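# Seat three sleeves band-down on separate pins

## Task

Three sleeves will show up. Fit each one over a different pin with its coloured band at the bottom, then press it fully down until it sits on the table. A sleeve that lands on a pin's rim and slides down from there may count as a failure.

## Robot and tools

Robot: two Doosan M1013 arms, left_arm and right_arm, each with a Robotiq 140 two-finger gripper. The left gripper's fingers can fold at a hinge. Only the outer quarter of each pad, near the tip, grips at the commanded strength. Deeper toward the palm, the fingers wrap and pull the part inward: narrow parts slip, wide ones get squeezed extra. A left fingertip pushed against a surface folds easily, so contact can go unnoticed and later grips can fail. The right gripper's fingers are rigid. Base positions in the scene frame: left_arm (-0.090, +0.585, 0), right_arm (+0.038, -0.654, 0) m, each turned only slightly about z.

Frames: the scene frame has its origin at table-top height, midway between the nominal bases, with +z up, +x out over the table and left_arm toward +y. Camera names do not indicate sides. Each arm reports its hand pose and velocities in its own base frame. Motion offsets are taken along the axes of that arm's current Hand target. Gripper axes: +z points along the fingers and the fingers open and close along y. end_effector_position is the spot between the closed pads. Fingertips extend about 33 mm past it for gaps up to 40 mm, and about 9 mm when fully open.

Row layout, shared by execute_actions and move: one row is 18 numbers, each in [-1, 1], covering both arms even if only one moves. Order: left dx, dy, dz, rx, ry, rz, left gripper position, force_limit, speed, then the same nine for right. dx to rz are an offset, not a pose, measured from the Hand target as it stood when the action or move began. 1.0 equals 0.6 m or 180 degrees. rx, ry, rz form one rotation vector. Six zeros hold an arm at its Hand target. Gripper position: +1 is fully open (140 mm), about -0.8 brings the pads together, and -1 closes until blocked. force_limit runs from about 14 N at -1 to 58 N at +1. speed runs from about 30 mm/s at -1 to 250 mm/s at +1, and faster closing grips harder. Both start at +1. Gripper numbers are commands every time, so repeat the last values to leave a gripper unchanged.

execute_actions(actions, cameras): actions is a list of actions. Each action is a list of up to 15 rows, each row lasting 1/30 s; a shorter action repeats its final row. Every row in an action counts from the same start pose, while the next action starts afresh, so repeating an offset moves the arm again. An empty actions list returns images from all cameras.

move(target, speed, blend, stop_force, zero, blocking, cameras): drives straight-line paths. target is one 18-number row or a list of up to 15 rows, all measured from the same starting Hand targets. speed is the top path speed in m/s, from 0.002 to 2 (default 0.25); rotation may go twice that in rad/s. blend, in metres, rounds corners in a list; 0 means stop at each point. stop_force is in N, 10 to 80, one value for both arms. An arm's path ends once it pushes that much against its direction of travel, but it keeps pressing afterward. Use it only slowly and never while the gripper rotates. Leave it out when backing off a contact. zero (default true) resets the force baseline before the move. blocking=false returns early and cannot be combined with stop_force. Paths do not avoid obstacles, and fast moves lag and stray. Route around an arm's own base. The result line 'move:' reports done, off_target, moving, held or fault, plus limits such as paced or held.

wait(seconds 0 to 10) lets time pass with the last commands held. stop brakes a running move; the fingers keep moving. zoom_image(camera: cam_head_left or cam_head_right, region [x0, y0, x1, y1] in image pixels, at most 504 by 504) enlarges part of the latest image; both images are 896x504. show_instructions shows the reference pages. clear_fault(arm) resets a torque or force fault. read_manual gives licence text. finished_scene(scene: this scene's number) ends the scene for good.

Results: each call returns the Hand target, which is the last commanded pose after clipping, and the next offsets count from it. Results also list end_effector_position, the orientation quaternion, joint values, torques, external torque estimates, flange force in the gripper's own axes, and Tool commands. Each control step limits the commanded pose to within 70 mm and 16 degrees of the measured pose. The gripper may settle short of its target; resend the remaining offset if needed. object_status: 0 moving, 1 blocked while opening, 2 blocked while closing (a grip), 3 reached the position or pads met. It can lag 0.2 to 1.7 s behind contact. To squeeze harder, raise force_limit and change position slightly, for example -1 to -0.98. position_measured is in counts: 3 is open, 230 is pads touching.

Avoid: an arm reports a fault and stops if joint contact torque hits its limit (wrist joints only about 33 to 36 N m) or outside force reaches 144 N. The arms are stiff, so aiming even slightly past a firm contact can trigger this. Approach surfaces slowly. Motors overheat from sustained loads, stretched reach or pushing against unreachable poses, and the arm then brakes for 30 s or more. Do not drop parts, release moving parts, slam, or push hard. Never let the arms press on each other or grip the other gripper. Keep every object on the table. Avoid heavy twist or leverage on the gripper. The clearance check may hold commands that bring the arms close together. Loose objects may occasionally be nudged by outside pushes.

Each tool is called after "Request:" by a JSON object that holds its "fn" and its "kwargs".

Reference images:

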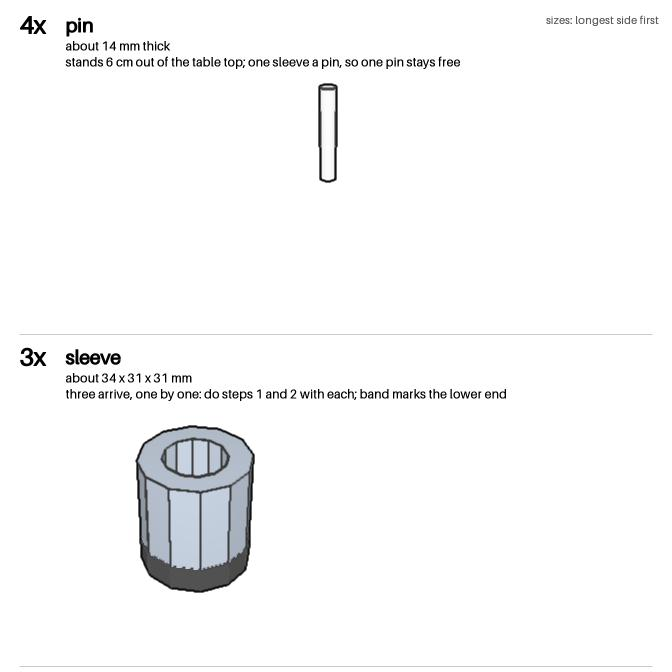

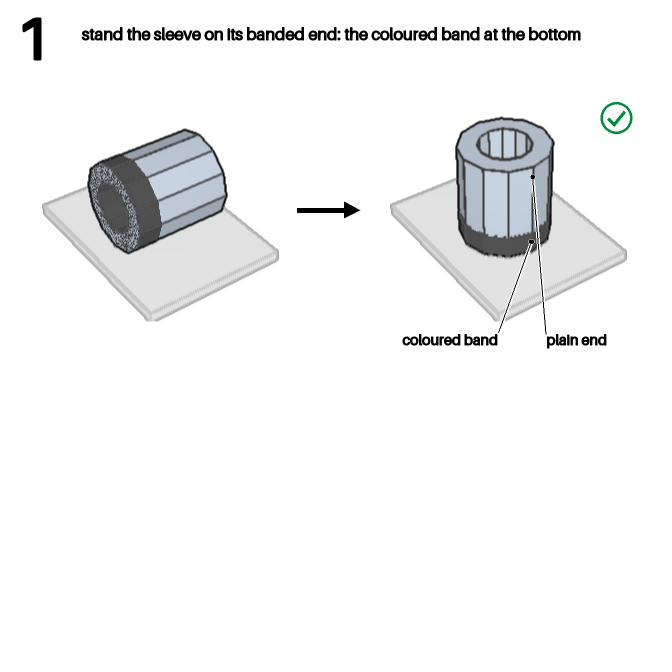

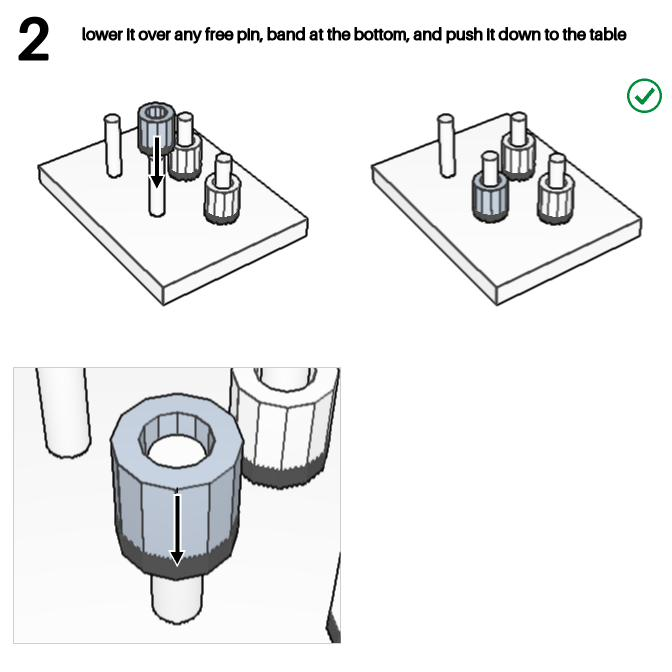

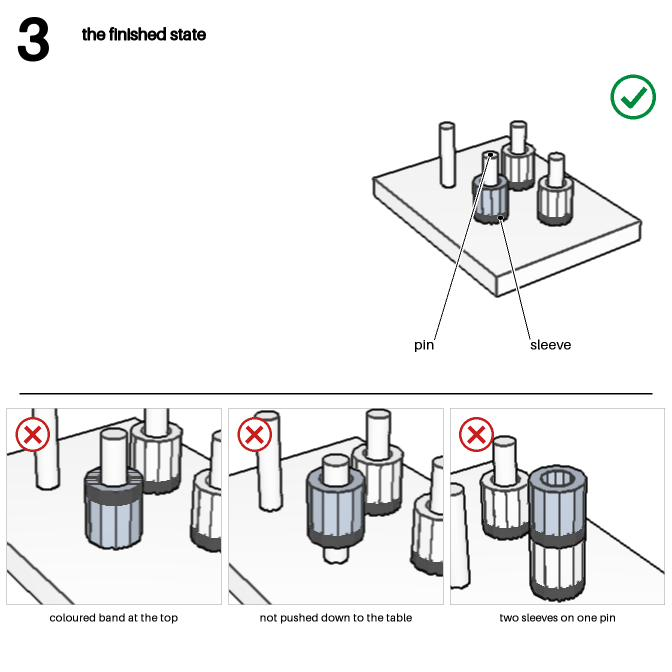

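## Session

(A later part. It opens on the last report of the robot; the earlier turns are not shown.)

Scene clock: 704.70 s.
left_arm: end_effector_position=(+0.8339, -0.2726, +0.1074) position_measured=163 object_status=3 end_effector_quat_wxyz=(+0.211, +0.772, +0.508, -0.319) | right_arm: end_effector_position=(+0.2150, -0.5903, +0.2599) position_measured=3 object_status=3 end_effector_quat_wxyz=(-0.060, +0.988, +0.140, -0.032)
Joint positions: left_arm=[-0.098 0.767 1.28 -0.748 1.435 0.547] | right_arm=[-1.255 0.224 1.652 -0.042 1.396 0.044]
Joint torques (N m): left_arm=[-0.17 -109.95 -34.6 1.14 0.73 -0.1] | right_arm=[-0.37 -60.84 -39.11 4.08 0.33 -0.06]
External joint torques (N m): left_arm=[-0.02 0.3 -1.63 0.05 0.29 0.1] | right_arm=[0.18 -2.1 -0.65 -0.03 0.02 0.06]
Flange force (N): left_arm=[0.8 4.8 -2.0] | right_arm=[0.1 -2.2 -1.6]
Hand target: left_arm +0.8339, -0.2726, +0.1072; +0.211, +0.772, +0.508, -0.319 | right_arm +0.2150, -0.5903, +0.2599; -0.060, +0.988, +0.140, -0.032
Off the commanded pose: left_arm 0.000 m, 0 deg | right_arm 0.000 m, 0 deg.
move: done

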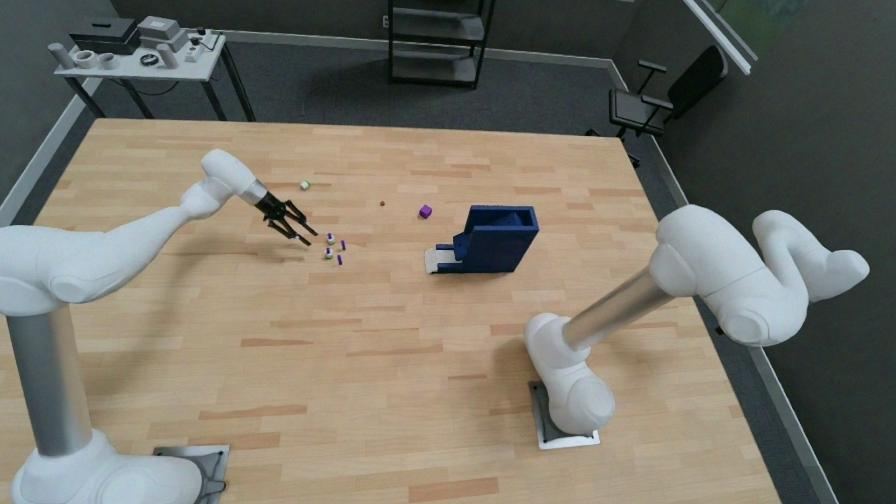

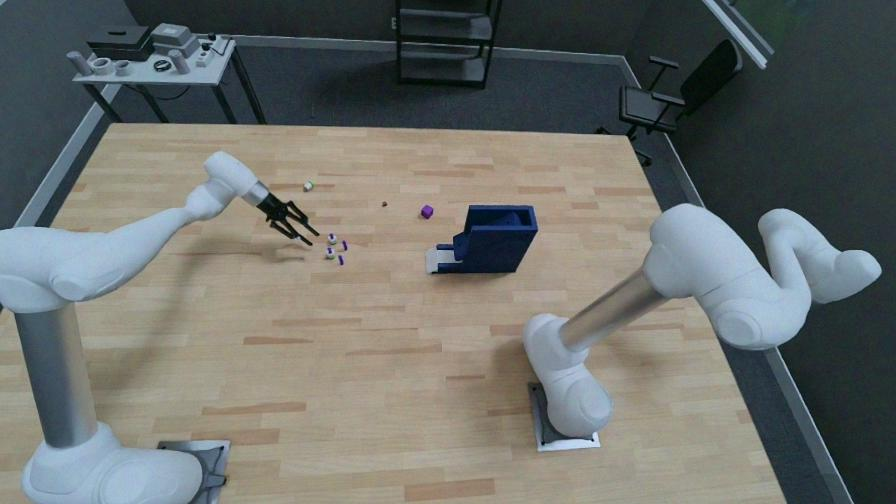

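Request:
{"fn": "move", "kwargs": {"target": [[-0.09428, 0, -0.09428, 0, 0, 0, -0.08, -1, -0.5, 0, 0, 0, 0, 0, 0, 1, 1, 1], [0.16827, 0.4294, -0.33326, -0.30641, 0, -0.30641, -0.08, -1, -0.5, 0, 0, 0, 0, 0, 0, 1, 1, 1], [0.25925, 0.4294, -0.24228, -0.30641, 0, -0.30641, -0.08, -1, -0.5, 0, 0, 0, 0, 0, 0, 1, 1, 1]], "speed": [0.15, 0.3, 0.15], "blend": [0.03, 0.02, 0], "cameras": ["all"]}}

Request:
{"fn": "zoom_image", "kwargs": {"camera": "cam_head_left", "region": [270, 140, 340, 210]}}

Request:
{"fn": "zoom_image", "kwargs": {"camera": "cam_head_right", "region": [270, 140, 340, 210]}}

Scene clock: 801.90 s.
left_arm: end_effector_position=(+1.1545, -0.1787, +0.1004) position_measured=139 object_status=3 end_effector_quat_wxyz=(+0.365, +0.280, +0.880, -0.116) | right_arm: end_effector_position=(+0.2150, -0.5903, +0.2599) position_measured=3 object_status=3 end_effector_quat_wxyz=(-0.060, +0.988, +0.140, -0.032)
Joint positions: left_arm=[-0.08 0.827 1.182 -0.757 0.552 -0.497] | right_arm=[-1.255 0.224 1.652 -0.042 1.396 0.044]
Joint torques (N m): left_arm=[-0.29 -117.61 -37.49 1.87 -1.17 -0.12] | right_arm=[-0.31 -60.85 -39.19 4.09 0.32 -0.07]
External joint torques (N m): left_arm=[0.14 0.14 -1.86 0.12 0.22 0.12] | right_arm=[0.19 -2.31 -0.71 -0.02 0.03 0.06]
Flange force (N): left_arm=[-4.2 3.6 2.6] | right_arm=[0.1 -2.4 -1.8]
Hand target: left_arm +1.1545, -0.1785, +0.1004; +0.365, +0.279, +0.880, -0.116 | right_arm +0.2150, -0.5903, +0.2599; -0.060, +0.988, +0.140, -0.032
Off the commanded pose: left_arm 0.000 m, 0 deg | right_arm 0.000 m, 0 deg.
move: done

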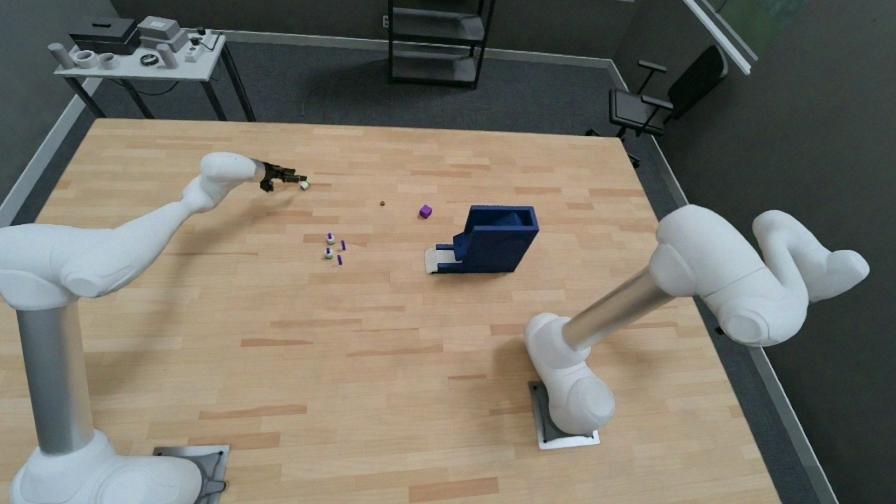

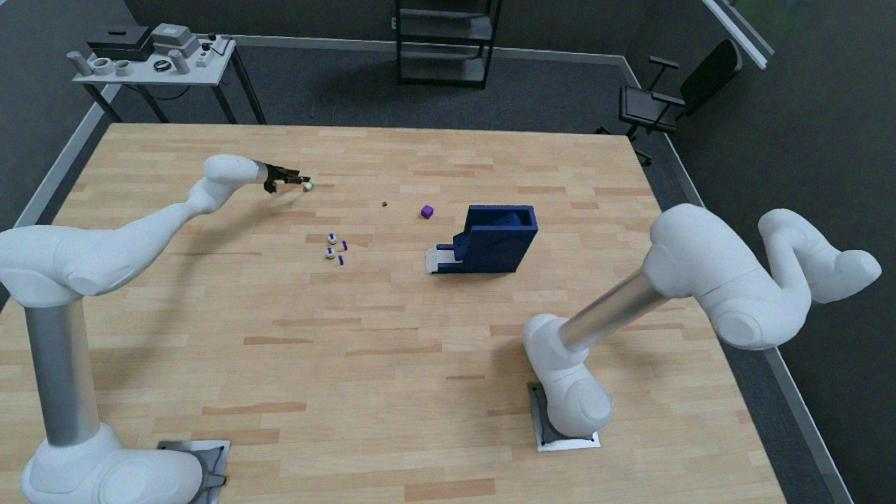

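Scaled by 7.200 from the camera's 896x504 image, which has a finer 1280x720 frame.

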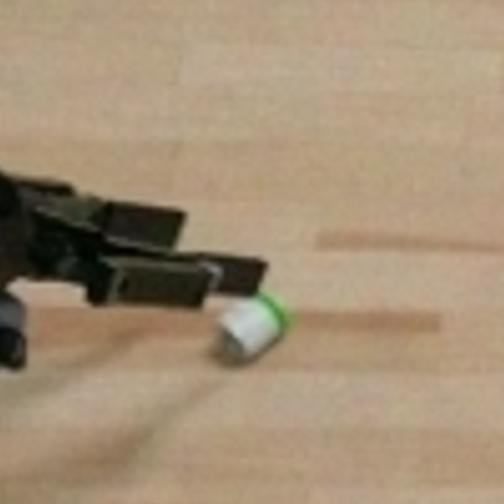

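Scaled by 7.200 from the camera's 896x504 image, which has a finer 1280x720 frame.

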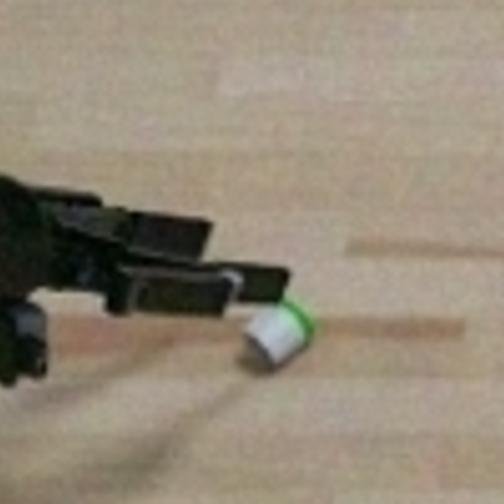

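Request:
{"fn": "move", "kwargs": {"target": [[0.0389,-0.00667,0.0318,0,0,0,-0.08,-1,-0.5,0,0,0,0,0,0,1,1,1]], "speed": 0.08, "cameras": ["all"]}}

Request:
{"fn": "zoom_image", "kwargs": {"camera": "cam_head_left", "region": [250, 60, 350, 160]}}

Request:
{"fn": "zoom_image", "kwargs": {"camera": "cam_head_right", "region": [250, 60, 350, 160]}}

Scene clock: 834.80 s.
left_arm: end_effector_position=(+1.1498, -0.1801, +0.0704) position_measured=139 object_status=3 end_effector_quat_wxyz=(+0.365, +0.279, +0.880, -0.116) | right_arm: end_effector_position=(+0.2150, -0.5903, +0.2599) position_measured=3 object_status=3 end_effector_quat_wxyz=(-0.060, +0.988, +0.140, -0.032)
Joint positions: left_arm=[-0.082 0.843 1.211 -0.81 0.519 -0.437] | right_arm=[-1.255 0.224 1.652 -0.042 1.396 0.044]
Joint torques (N m): left_arm=[-0.21 -117.74 -36.48 1.67 -1.07 -0.16] | right_arm=[-0.49 -60.97 -39.26 4.07 0.33 -0.03]
External joint torques (N m): left_arm=[0.11 0.75 -1.7 0.13 0.23 0.16] | right_arm=[0.53 -2.22 -0.68 0.01 0.01 0.03]
Flange force (N): left_arm=[-3.8 3.7 3.4] | right_arm=[0.6 -2.4 -1.7]
Hand target: left_arm +1.1498, -0.1801, +0.0704; +0.365, +0.279, +0.880, -0.116 | right_arm +0.2150, -0.5903, +0.2599; -0.060, +0.988, +0.140, -0.032
Off the commanded pose: left_arm 0.000 m, 0 deg | right_arm 0.000 m, 0 deg.
move: done

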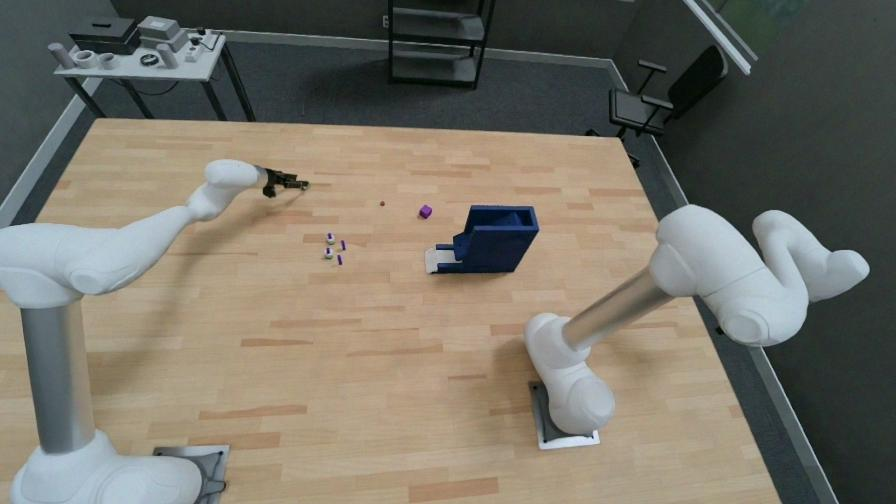

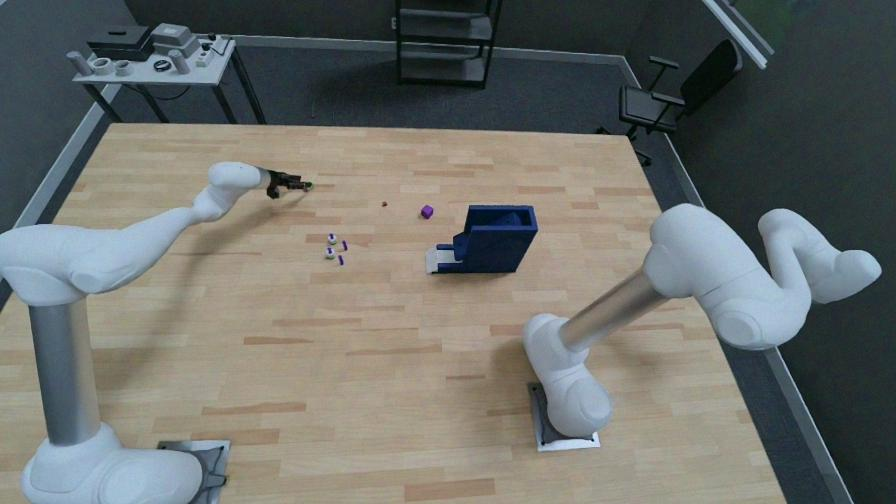

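Scaled by 5.040 from the camera's 896x504 image, which has a finer 1280x720 frame.

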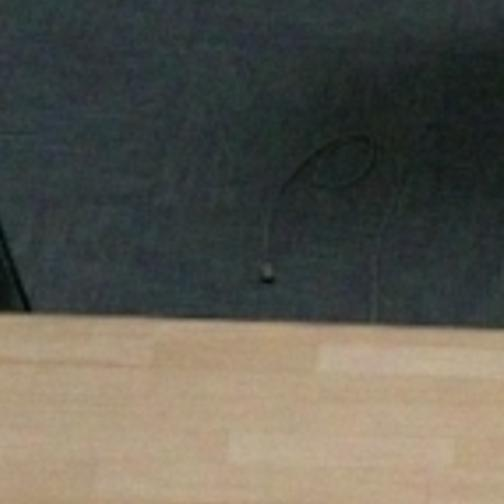

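Scaled by 5.040 from the camera's 896x504 image, which has a finer 1280x720 frame.

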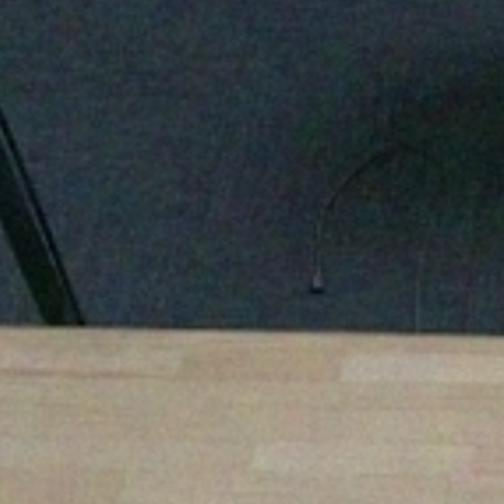

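Request:
{"fn": "zoom_image", "kwargs": {"camera": "cam_head_left", "region": [280, 165, 330, 215]}}

Request:
{"fn": "zoom_image", "kwargs": {"camera": "cam_head_right", "region": [280, 165, 330, 215]}}

Scaled by 10.080 from the camera's 896x504 image, which has a finer 1280x720 frame.

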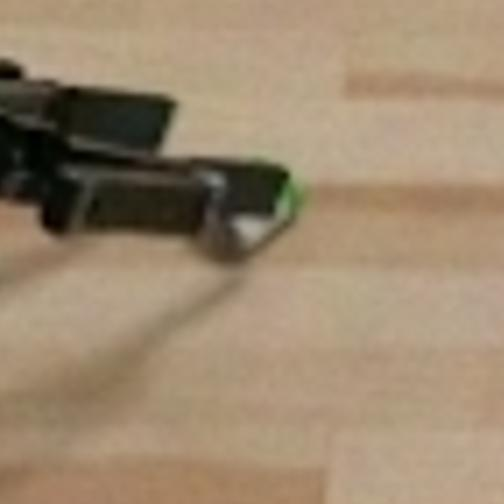

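Scaled by 10.080 from the camera's 896x504 image, which has a finer 1280x720 frame.

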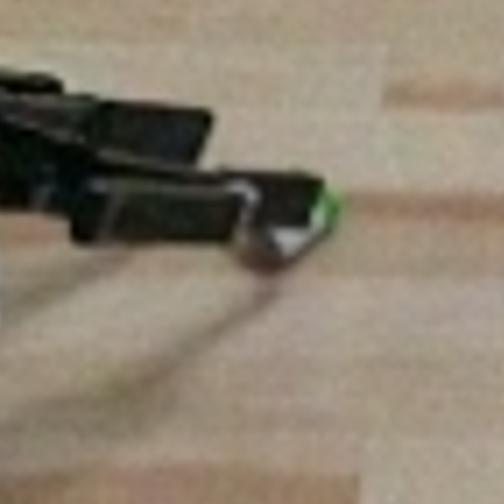

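Request:
{"fn": "move", "kwargs": {"target": [0.03936,0,0.03936,0,0,0,-0.08,-1,-0.5,0,0,0,0,0,0,1,1,1], "speed": 0.06, "cameras": ["all"]}}

Request:
{"fn": "zoom_image", "kwargs": {"camera": "cam_head_left", "region": [280, 165, 330, 215]}}

Request:
{"fn": "zoom_image", "kwargs": {"camera": "cam_head_right", "region": [280, 165, 330, 215]}}

Scene clock: 871.67 s.
left_arm: end_effector_position=(+1.1498, -0.1801, +0.0370) position_measured=139 object_status=3 end_effector_quat_wxyz=(+0.365, +0.279, +0.880, -0.116) | right_arm: end_effector_position=(+0.2150, -0.5903, +0.2599) position_measured=3 object_status=3 end_effector_quat_wxyz=(-0.060, +0.988, +0.140, -0.032)
Joint positions: left_arm=[-0.082 0.871 1.225 -0.866 0.491 -0.373] | right_arm=[-1.255 0.224 1.652 -0.042 1.396 0.044]
Joint torques (N m): left_arm=[-0.3 -118.53 -35.34 1.53 -0.96 -0.11] | right_arm=[-0.44 -60.89 -39.14 4.1 0.33 -0.06]
External joint torques (N m): left_arm=[-0.53 0.28 -1.95 0.05 0.25 0.11] | right_arm=[0.48 -1.96 -0.74 -0.03 0.01 0.06]
Flange force (N): left_arm=[-4.2 3.1 3.4] | right_arm=[0.6 -1.8 -1.7]
Hand target: left_arm +1.1498, -0.1801, +0.0370; +0.365, +0.279, +0.880, -0.116 | right_arm +0.2150, -0.5903, +0.2599; -0.060, +0.988, +0.140, -0.032
Off the commanded pose: left_arm 0.000 m, 0 deg | right_arm 0.000 m, 0 deg.
move: done

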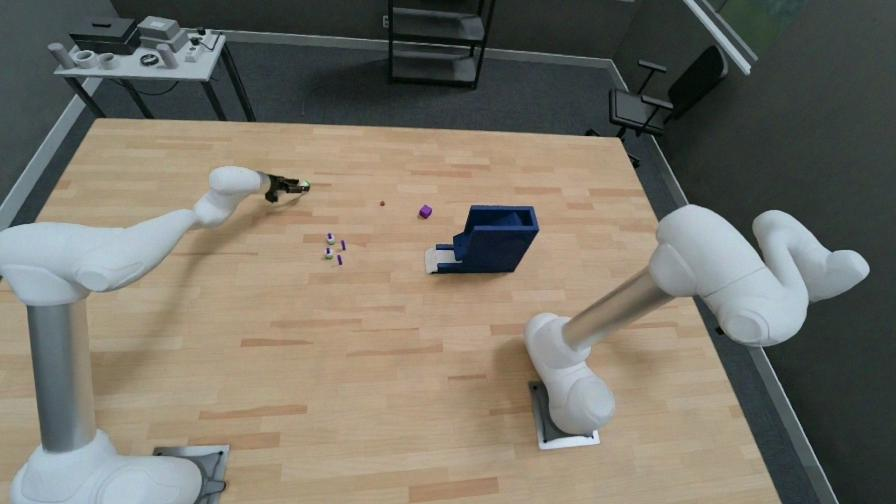

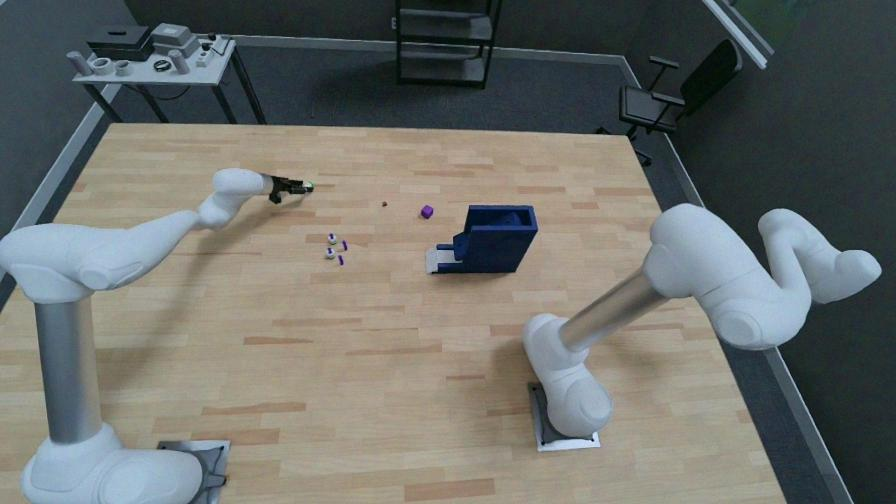

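Scaled by 10.080 from the camera's 896x504 image, which has a finer 1280x720 frame.

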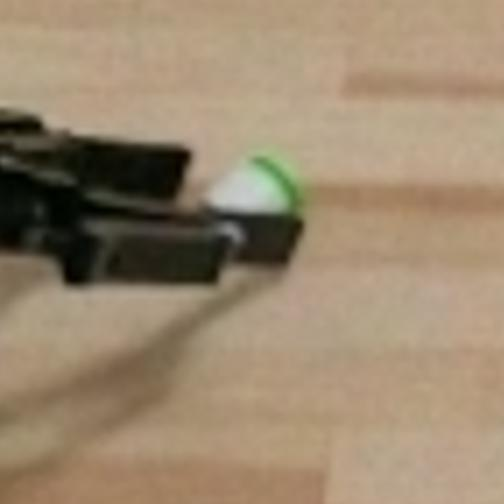

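Scaled by 10.080 from the camera's 896x504 image, which has a finer 1280x720 frame.

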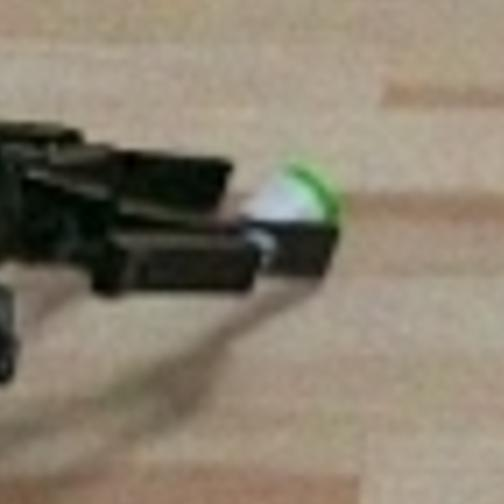

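Request:
{"fn": "execute_actions", "kwargs": {"actions": [[[0,0,0,0,0,0,-1,0,-1,0,0,0,0,0,0,1,1,1]]]}}

Request:
{"fn": "wait", "kwargs": {"seconds": 1.0, "cameras": ["all"]}}

Request:
{"fn": "zoom_image", "kwargs": {"camera": "cam_head_left", "region": [280, 165, 330, 215]}}

Scene clock: 883.47 s.
left_arm: end_effector_position=(+1.1498, -0.1801, +0.0371) position_measured=187 object_status=0 end_effector_quat_wxyz=(+0.365, +0.279, +0.880, -0.116) | right_arm: end_effector_position=(+0.2150, -0.5903, +0.2599) position_measured=3 object_status=3 end_effector_quat_wxyz=(-0.060, +0.988, +0.140, -0.032)
Joint positions: left_arm=[-0.082 0.871 1.225 -0.866 0.491 -0.373] | right_arm=[-1.255 0.224 1.652 -0.042 1.396 0.044]
Joint torques (N m): left_arm=[-0.64 -115.09 -34.09 1.7 -0.91 -0.14] | right_arm=[-0.57 -60.77 -39.19 4.07 0.31 -0.04]
External joint torques (N m): left_arm=[0.73 -2.78 -2.95 -0.1 0.19 0.14] | right_arm=[0.45 -2.15 -0.66 0 0.03 0.04]
Flange force (N): left_arm=[-4.4 3.2 -0.1] | right_arm=[0.5 -2.3 -1.7]
Hand target: left_arm +1.1498, -0.1801, +0.0370; +0.365, +0.279, +0.880, -0.116 | right_arm +0.2150, -0.5903, +0.2599; -0.060, +0.988, +0.140, -0.032
Off the commanded pose: left_arm 0.000 m, 0 deg | right_arm 0.000 m, 0 deg.
Step readings (end_effector_position of left_arm | right_arm):
0: (+1.1498, -0.1801, +0.0370) | (+0.2150, -0.5903, +0.2599)
1: (+1.1498, -0.1801, +0.0370) | (+0.2150, -0.5903, +0.2599)
2: (+1.1498, -0.1801, +0.0370) | (+0.2150, -0.5903, +0.2599)
4: (+1.1498, -0.1801, +0.0370) | (+0.2150, -0.5903, +0.2599)
8: (+1.1498, -0.1801, +0.0370) | (+0.2150, -0.5903, +0.2599)
15: (+1.1498, -0.1801, +0.0370) | (+0.2150, -0.5903, +0.2599)

Scene clock: 884.47 s.
left_arm: end_effector_position=(+1.1498, -0.1801, +0.0371) position_measured=187 object_status=2 end_effector_quat_wxyz=(+0.365, +0.279, +0.880, -0.116) | right_arm: end_effector_position=(+0.2150, -0.5903, +0.2599) position_measured=3 object_status=3 end_effector_quat_wxyz=(-0.060, +0.988, +0.140, -0.032)
Joint positions: left_arm=[-0.082 0.871 1.225 -0.866 0.491 -0.373] | right_arm=[-1.255 0.224 1.652 -0.042 1.396 0.044]
Joint torques (N m): left_arm=[-0.55 -115.17 -34.09 1.69 -0.9 -0.12] | right_arm=[-0.11 -60.65 -39.18 4.08 0.3 -0.04]
External joint torques (N m): left_arm=[0.73 -2.25 -2.9 -0.08 0.17 0.12] | right_arm=[-0.02 -2.03 -0.68 -0.01 0.04 0.03]
Flange force (N): left_arm=[-4.5 3.6 0.6] | right_arm=[-0.2 -2.0 -1.7]
Hand target: left_arm +1.1498, -0.1801, +0.0370; +0.365, +0.279, +0.880, -0.116 | right_arm +0.2150, -0.5903, +0.2599; -0.060, +0.988, +0.140, -0.032
Tool commands: left_gripper/position=-1.0 left_gripper/force_limit=+0.0 left_gripper/speed=-1.0 right_gripper/position=+1.0 right_gripper/force_limit=+1.0 right_gripper/speed=+1.0
Off the commanded pose: left_arm 0.000 m, 0 deg | right_arm 0.000 m, 0 deg.
wait: 1.00 s; at rest by 0.17 s

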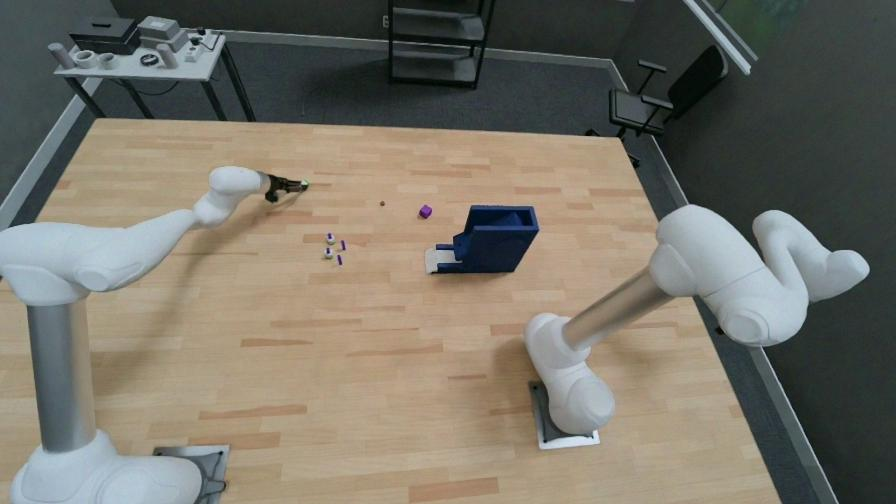

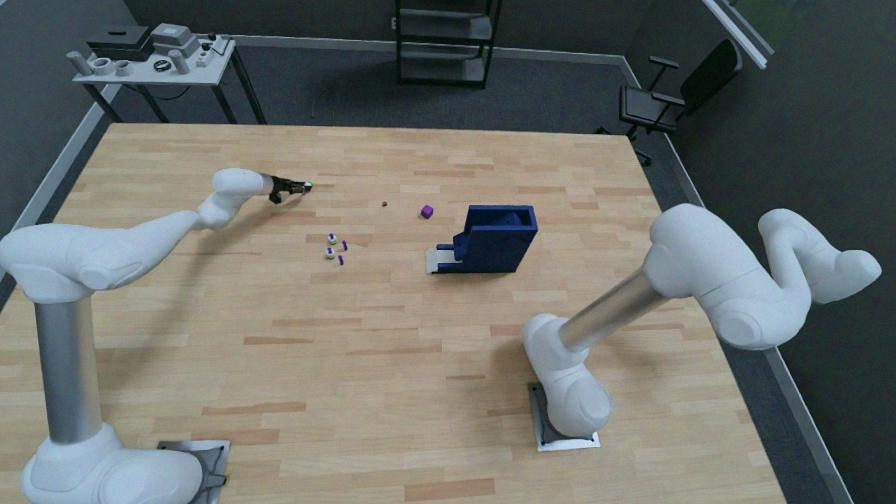

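Scaled by 10.080 from the camera's 896x504 image, which has a finer 1280x720 frame.

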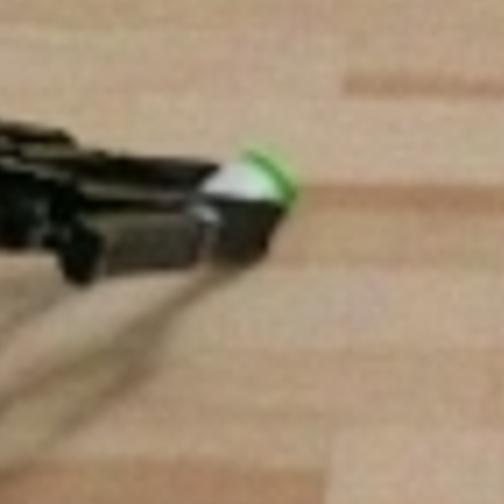

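Request:
{"fn": "move", "kwargs": {"target": [[-0.15675,0,-0.15675,0,0,0,-1,0,-1,0,0,0,0,0,0,1,1,1],[-0.03487,-0.32636,-0.27864,0.03618,-0.03618,0.54424,-1,0,-1,0,0,0,0,0,0,1,1,1],[0.08702,-0.65272,-0.40052,0,0.1296,-0.9007,-1,0,-1,0,0,0,0,0,0,1,1,1]], "speed": [0.15,0.35,0.35], "blend": [0.03,0.03,0], "cameras": ["all"]}}

Request:
{"fn": "zoom_image", "kwargs": {"camera": "cam_head_left", "region": [310, 215, 360, 265]}}

Request:
{"fn": "zoom_image", "kwargs": {"camera": "cam_head_right", "region": [310, 215, 360, 265]}}

Scene clock: 919.80 s.
left_arm: end_effector_position=(+0.7548, -0.3809, +0.1696) position_measured=187 object_status=2 end_effector_quat_wxyz=(+0.186, +0.807, -0.450, +0.335) | right_arm: end_effector_position=(+0.2150, -0.5903, +0.2599) position_measured=3 object_status=3 end_effector_quat_wxyz=(-0.060, +0.988, +0.140, -0.032)
Joint positions: left_arm=[-0.332 0.339 1.87 -1.077 0.533 3.106] | right_arm=[-1.255 0.224 1.652 -0.042 1.396 0.044]
Joint torques (N m): left_arm=[-0.19 -69.28 -32.3 0.58 -0.32 -0.13] | right_arm=[-0.67 -60.87 -39.13 4.11 0.3 -0.06]
External joint torques (N m): left_arm=[0.11 0.42 -1.58 0.07 0.24 0.13] | right_arm=[0.7 -2.13 -0.72 -0.04 0.05 0.05]
Flange force (N): left_arm=[2.2 -2.9 1.1] | right_arm=[0.9 -2.2 -1.8]
Hand target: left_arm +0.7548, -0.3808, +0.1696; +0.186, +0.807, -0.449, +0.335 | right_arm +0.2150, -0.5903, +0.2599; -0.060, +0.988, +0.140, -0.032
Off the commanded pose: left_arm 0.000 m, 0 deg | right_arm 0.000 m, 0 deg.
move: done

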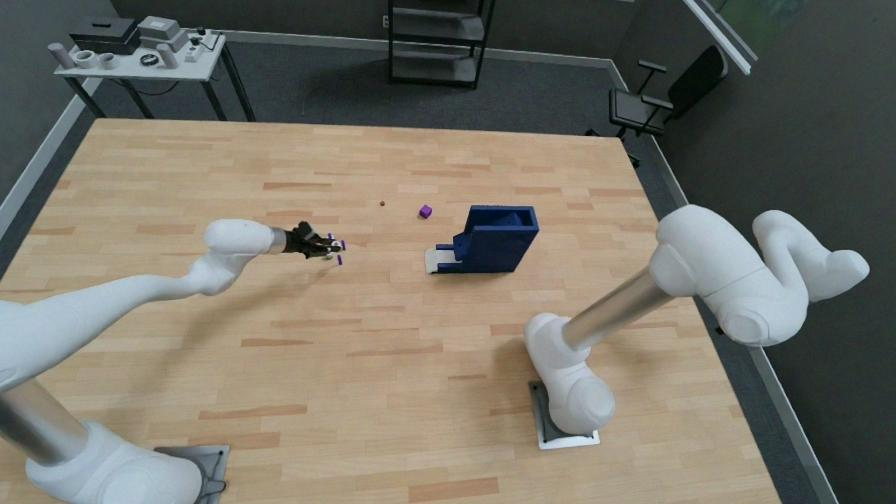

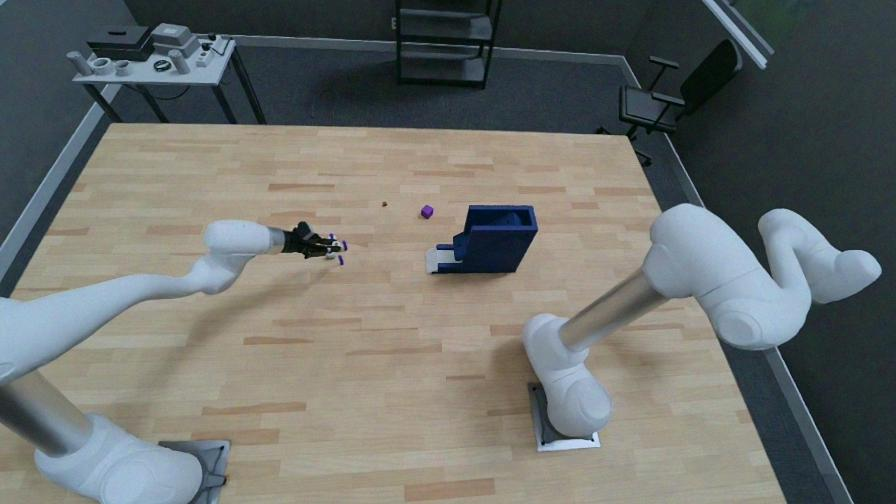

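Scaled by 10.080 from the camera's 896x504 image, which has a finer 1280x720 frame.

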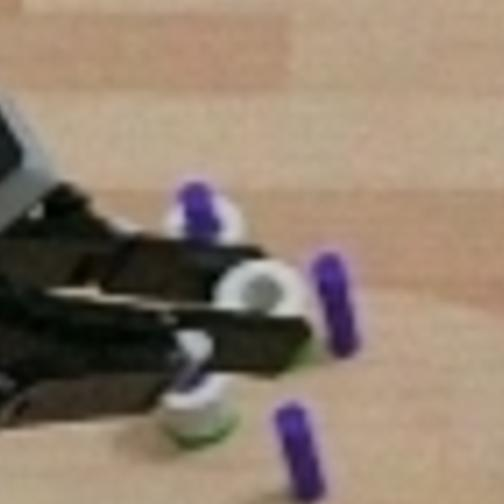

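Scaled by 10.080 from the camera's 896x504 image, which has a finer 1280x720 frame.

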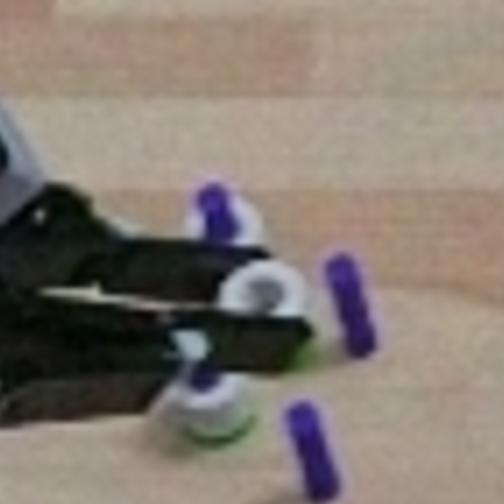

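Request:
{"fn": "move", "kwargs": {"target": [-0.0608,0,0.0608,0,0,0,-1,0,-1,0,0,0,0,0,0,1,1,1], "speed": 0.1, "cameras": ["all"]}}

Request:
{"fn": "zoom_image", "kwargs": {"camera": "cam_head_left", "region": [322, 241, 352, 271]}}

Request:
{"fn": "zoom_image", "kwargs": {"camera": "cam_head_right", "region": [322, 241, 352, 271]}}

Scene clock: 939.67 s.
left_arm: end_effector_position=(+0.7549, -0.3809, +0.1180) position_measured=187 object_status=2 end_effector_quat_wxyz=(+0.186, +0.807, -0.449, +0.335) | right_arm: end_effector_position=(+0.2150, -0.5903, +0.2599) position_measured=3 object_status=3 end_effector_quat_wxyz=(-0.060, +0.988, +0.140, -0.032)
Joint positions: left_arm=[-0.332 0.394 1.905 -1.223 0.495 3.274] | right_arm=[-1.255 0.224 1.652 -0.042 1.396 0.044]
Joint torques (N m): left_arm=[-0.25 -71.66 -29.5 0.12 0.04 -0.12] | right_arm=[-0.49 -60.84 -39.14 4.07 0.31 -0.04]
External joint torques (N m): left_arm=[0.11 0.37 -1.3 0.03 0.23 0.12] | right_arm=[0.49 -2.09 -0.65 -0.01 0.03 0.03]
Flange force (N): left_arm=[1.5 -2.4 1.2] | right_arm=[0.5 -2.2 -1.7]
Hand target: left_arm +0.7549, -0.3808, +0.1180; +0.186, +0.807, -0.449, +0.335 | right_arm +0.2150, -0.5903, +0.2599; -0.060, +0.988, +0.140, -0.032
Off the commanded pose: left_arm 0.000 m, 0 deg | right_arm 0.000 m, 0 deg.
move: done

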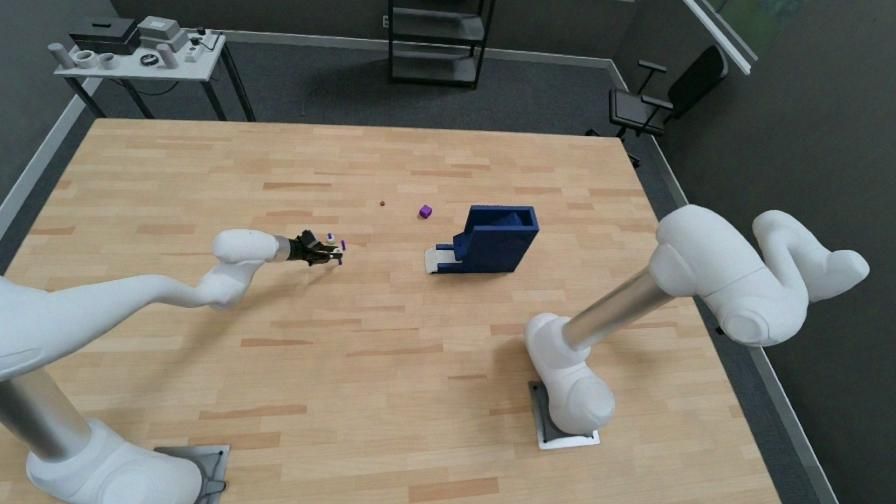

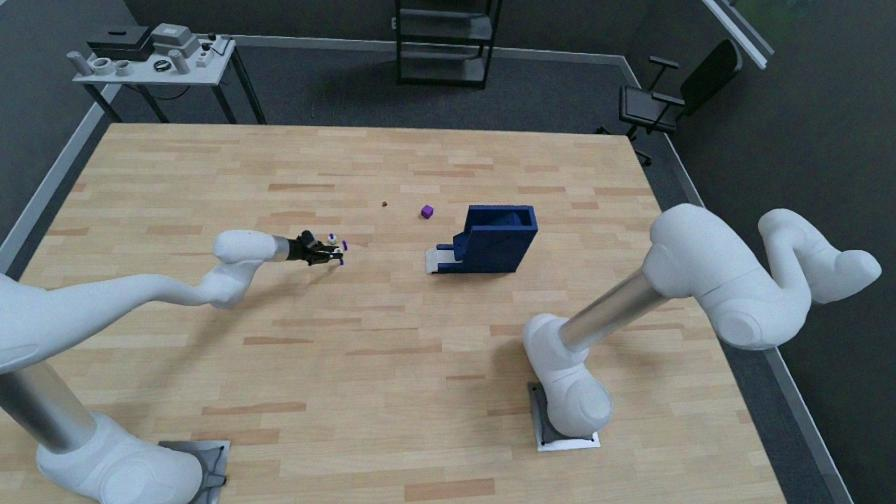

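Scaled by 16.800 from the camera's 896x504 image, which has a finer 1280x720 frame.

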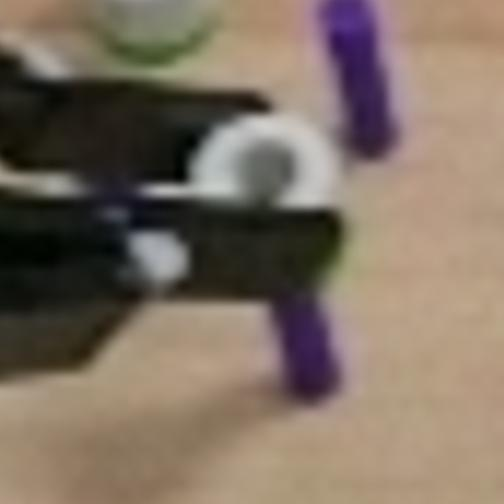

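Scaled by 16.800 from the camera's 896x504 image, which has a finer 1280x720 frame.

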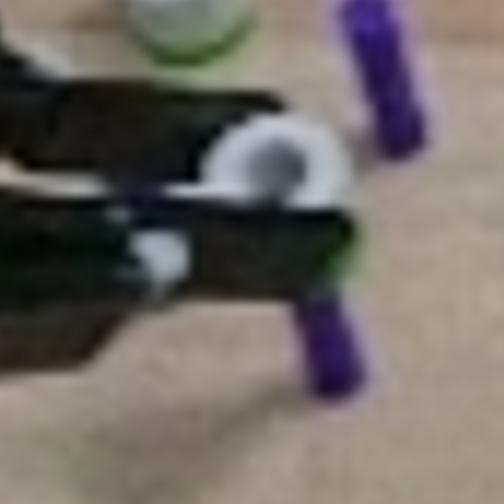

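Request:
{"fn": "zoom_image", "kwargs": {"camera": "cam_head_left", "region": [330, 243, 346, 259]}}

Request:
{"fn": "zoom_image", "kwargs": {"camera": "cam_head_right", "region": [330, 243, 346, 259]}}

Scaled by 31.500 from the camera's 896x504 image, which has a finer 1280x720 frame.

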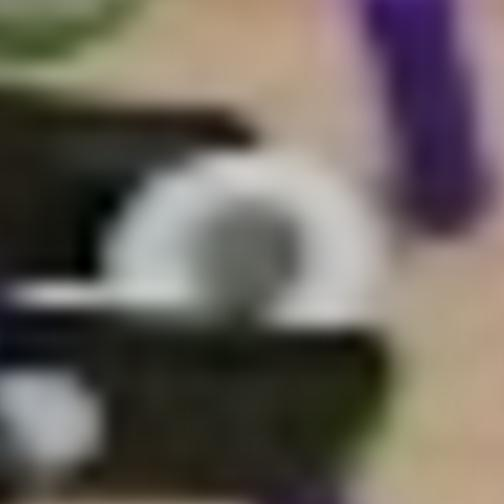

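Scaled by 31.500 from the camera's 896x504 image, which has a finer 1280x720 frame.

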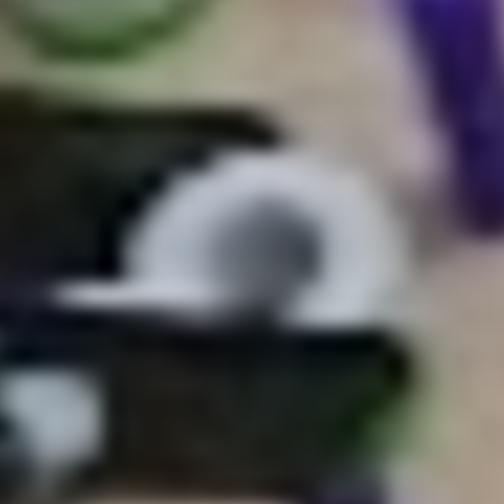

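Request:
{"fn": "move", "kwargs": {"target": [0,-0.00575,0,0,0,0,-1,0,-1,0,0,0,0,0,0,1,1,1], "speed": 0.02, "cameras": ["all"]}}

Request:
{"fn": "zoom_image", "kwargs": {"camera": "cam_head_left", "region": [328, 239, 353, 264]}}

Request:
{"fn": "zoom_image", "kwargs": {"camera": "cam_head_right", "region": [328, 239, 353, 264]}}

Scene clock: 988.93 s.
left_arm: end_effector_position=(+0.7578, -0.3790, +0.1180) position_measured=187 object_status=2 end_effector_quat_wxyz=(+0.186, +0.807, -0.449, +0.335) | right_arm: end_effector_position=(+0.2150, -0.5903, +0.2599) position_measured=3 object_status=3 end_effector_quat_wxyz=(-0.060, +0.988, +0.140, -0.032)
Joint positions: left_arm=[-0.328 0.397 1.9 -1.22 0.499 3.273] | right_arm=[-1.255 0.224 1.652 -0.042 1.396 0.044]
Joint torques (N m): left_arm=[-0.6 -71.92 -29.61 0.1 0.02 -0.11] | right_arm=[-0.57 -60.99 -39.2 4.11 0.29 -0.04]
External joint torques (N m): left_arm=[0.49 0.05 -1.41 0.06 0.25 0.11] | right_arm=[0.63 -2.17 -0.72 -0.03 0.05 0.03]
Flange force (N): left_arm=[1.6 -2.8 0.5] | right_arm=[0.7 -2.2 -1.8]
Hand target: left_arm +0.7578, -0.3790, +0.1180; +0.186, +0.807, -0.449, +0.335 | right_arm +0.2150, -0.5903, +0.2599; -0.060, +0.988, +0.140, -0.032
Off the commanded pose: left_arm 0.000 m, 0 deg | right_arm 0.000 m, 0 deg.
move: done

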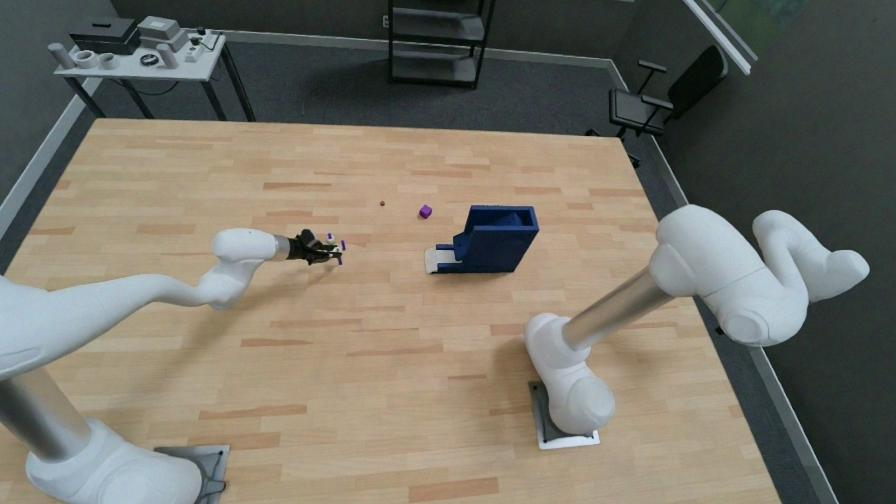

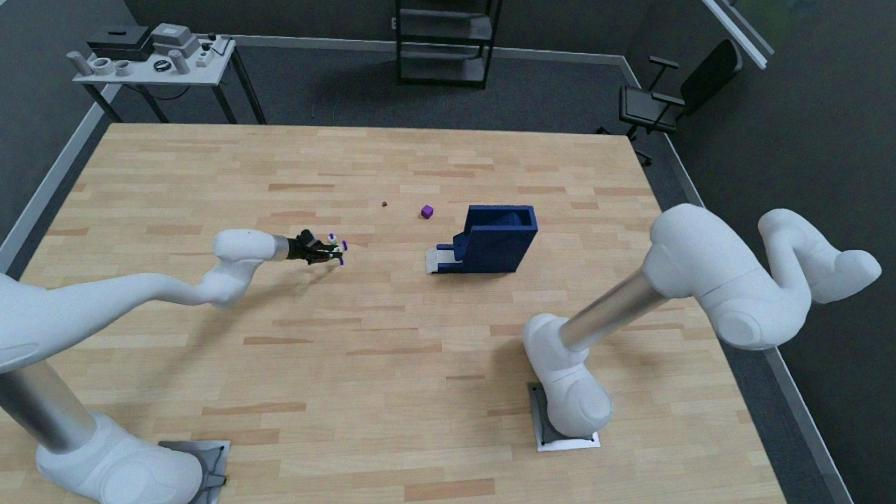

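Scaled by 20.160 from the camera's 896x504 image, which has a finer 1280x720 frame.

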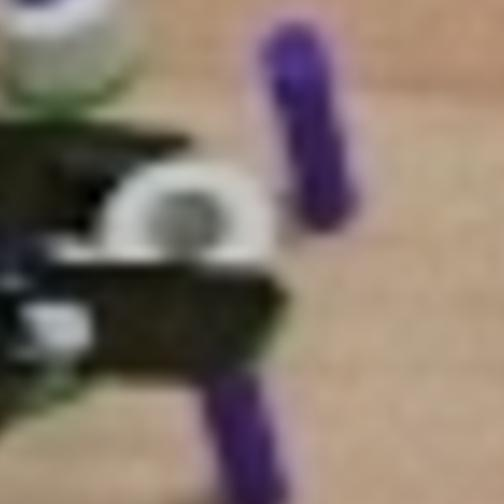

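Scaled by 20.160 from the camera's 896x504 image, which has a finer 1280x720 frame.

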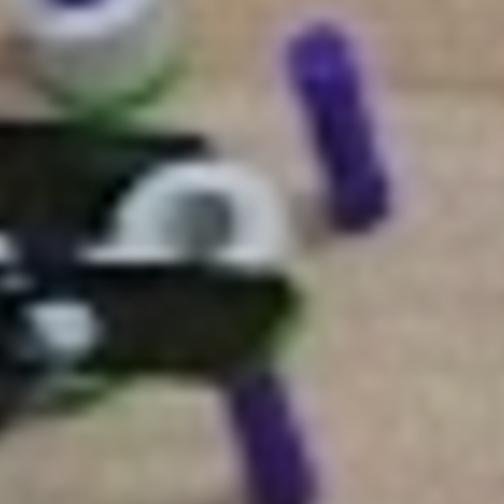

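Request:
{"fn": "move", "kwargs": {"target": [-0.03536,0,0.03536,0,0,0,-1,0,-1,0,0,0,0,0,0,1,1,1], "speed": 0.01, "stop_force": 10}}

Scene clock: 997.60 s.
left_arm: end_effector_position=(+0.7579, -0.3790, +0.0880) position_measured=187 object_status=2 end_effector_quat_wxyz=(+0.186, +0.807, -0.449, +0.335) | right_arm: end_effector_position=(+0.2150, -0.5903, +0.2599) position_measured=3 object_status=3 end_effector_quat_wxyz=(-0.060, +0.988, +0.140, -0.032)
Joint positions: left_arm=[-0.328 0.432 1.917 -1.313 0.483 3.378] | right_arm=[-1.255 0.224 1.652 -0.042 1.396 0.044]
Joint torques (N m): left_arm=[-0.63 -73.55 -27.78 -0.12 0.33 -0.13] | right_arm=[-0.59 -60.84 -39.24 4.1 0.29 -0.04]
External joint torques (N m): left_arm=[0.46 0.51 -1.31 -0.01 0.14 0.13] | right_arm=[0.22 -1.86 -0.58 -0.05 0.06 0.04]
Flange force (N): left_arm=[0.9 -2.8 1.4] | right_arm=[0.2 -1.9 -1.5]
Hand target: left_arm +0.7579, -0.3790, +0.0880; +0.186, +0.807, -0.449, +0.335 | right_arm +0.2150, -0.5903, +0.2599; -0.060, +0.988, +0.140, -0.032
Off the commanded pose: left_arm 0.000 m, 0 deg | right_arm 0.000 m, 0 deg.
move: done


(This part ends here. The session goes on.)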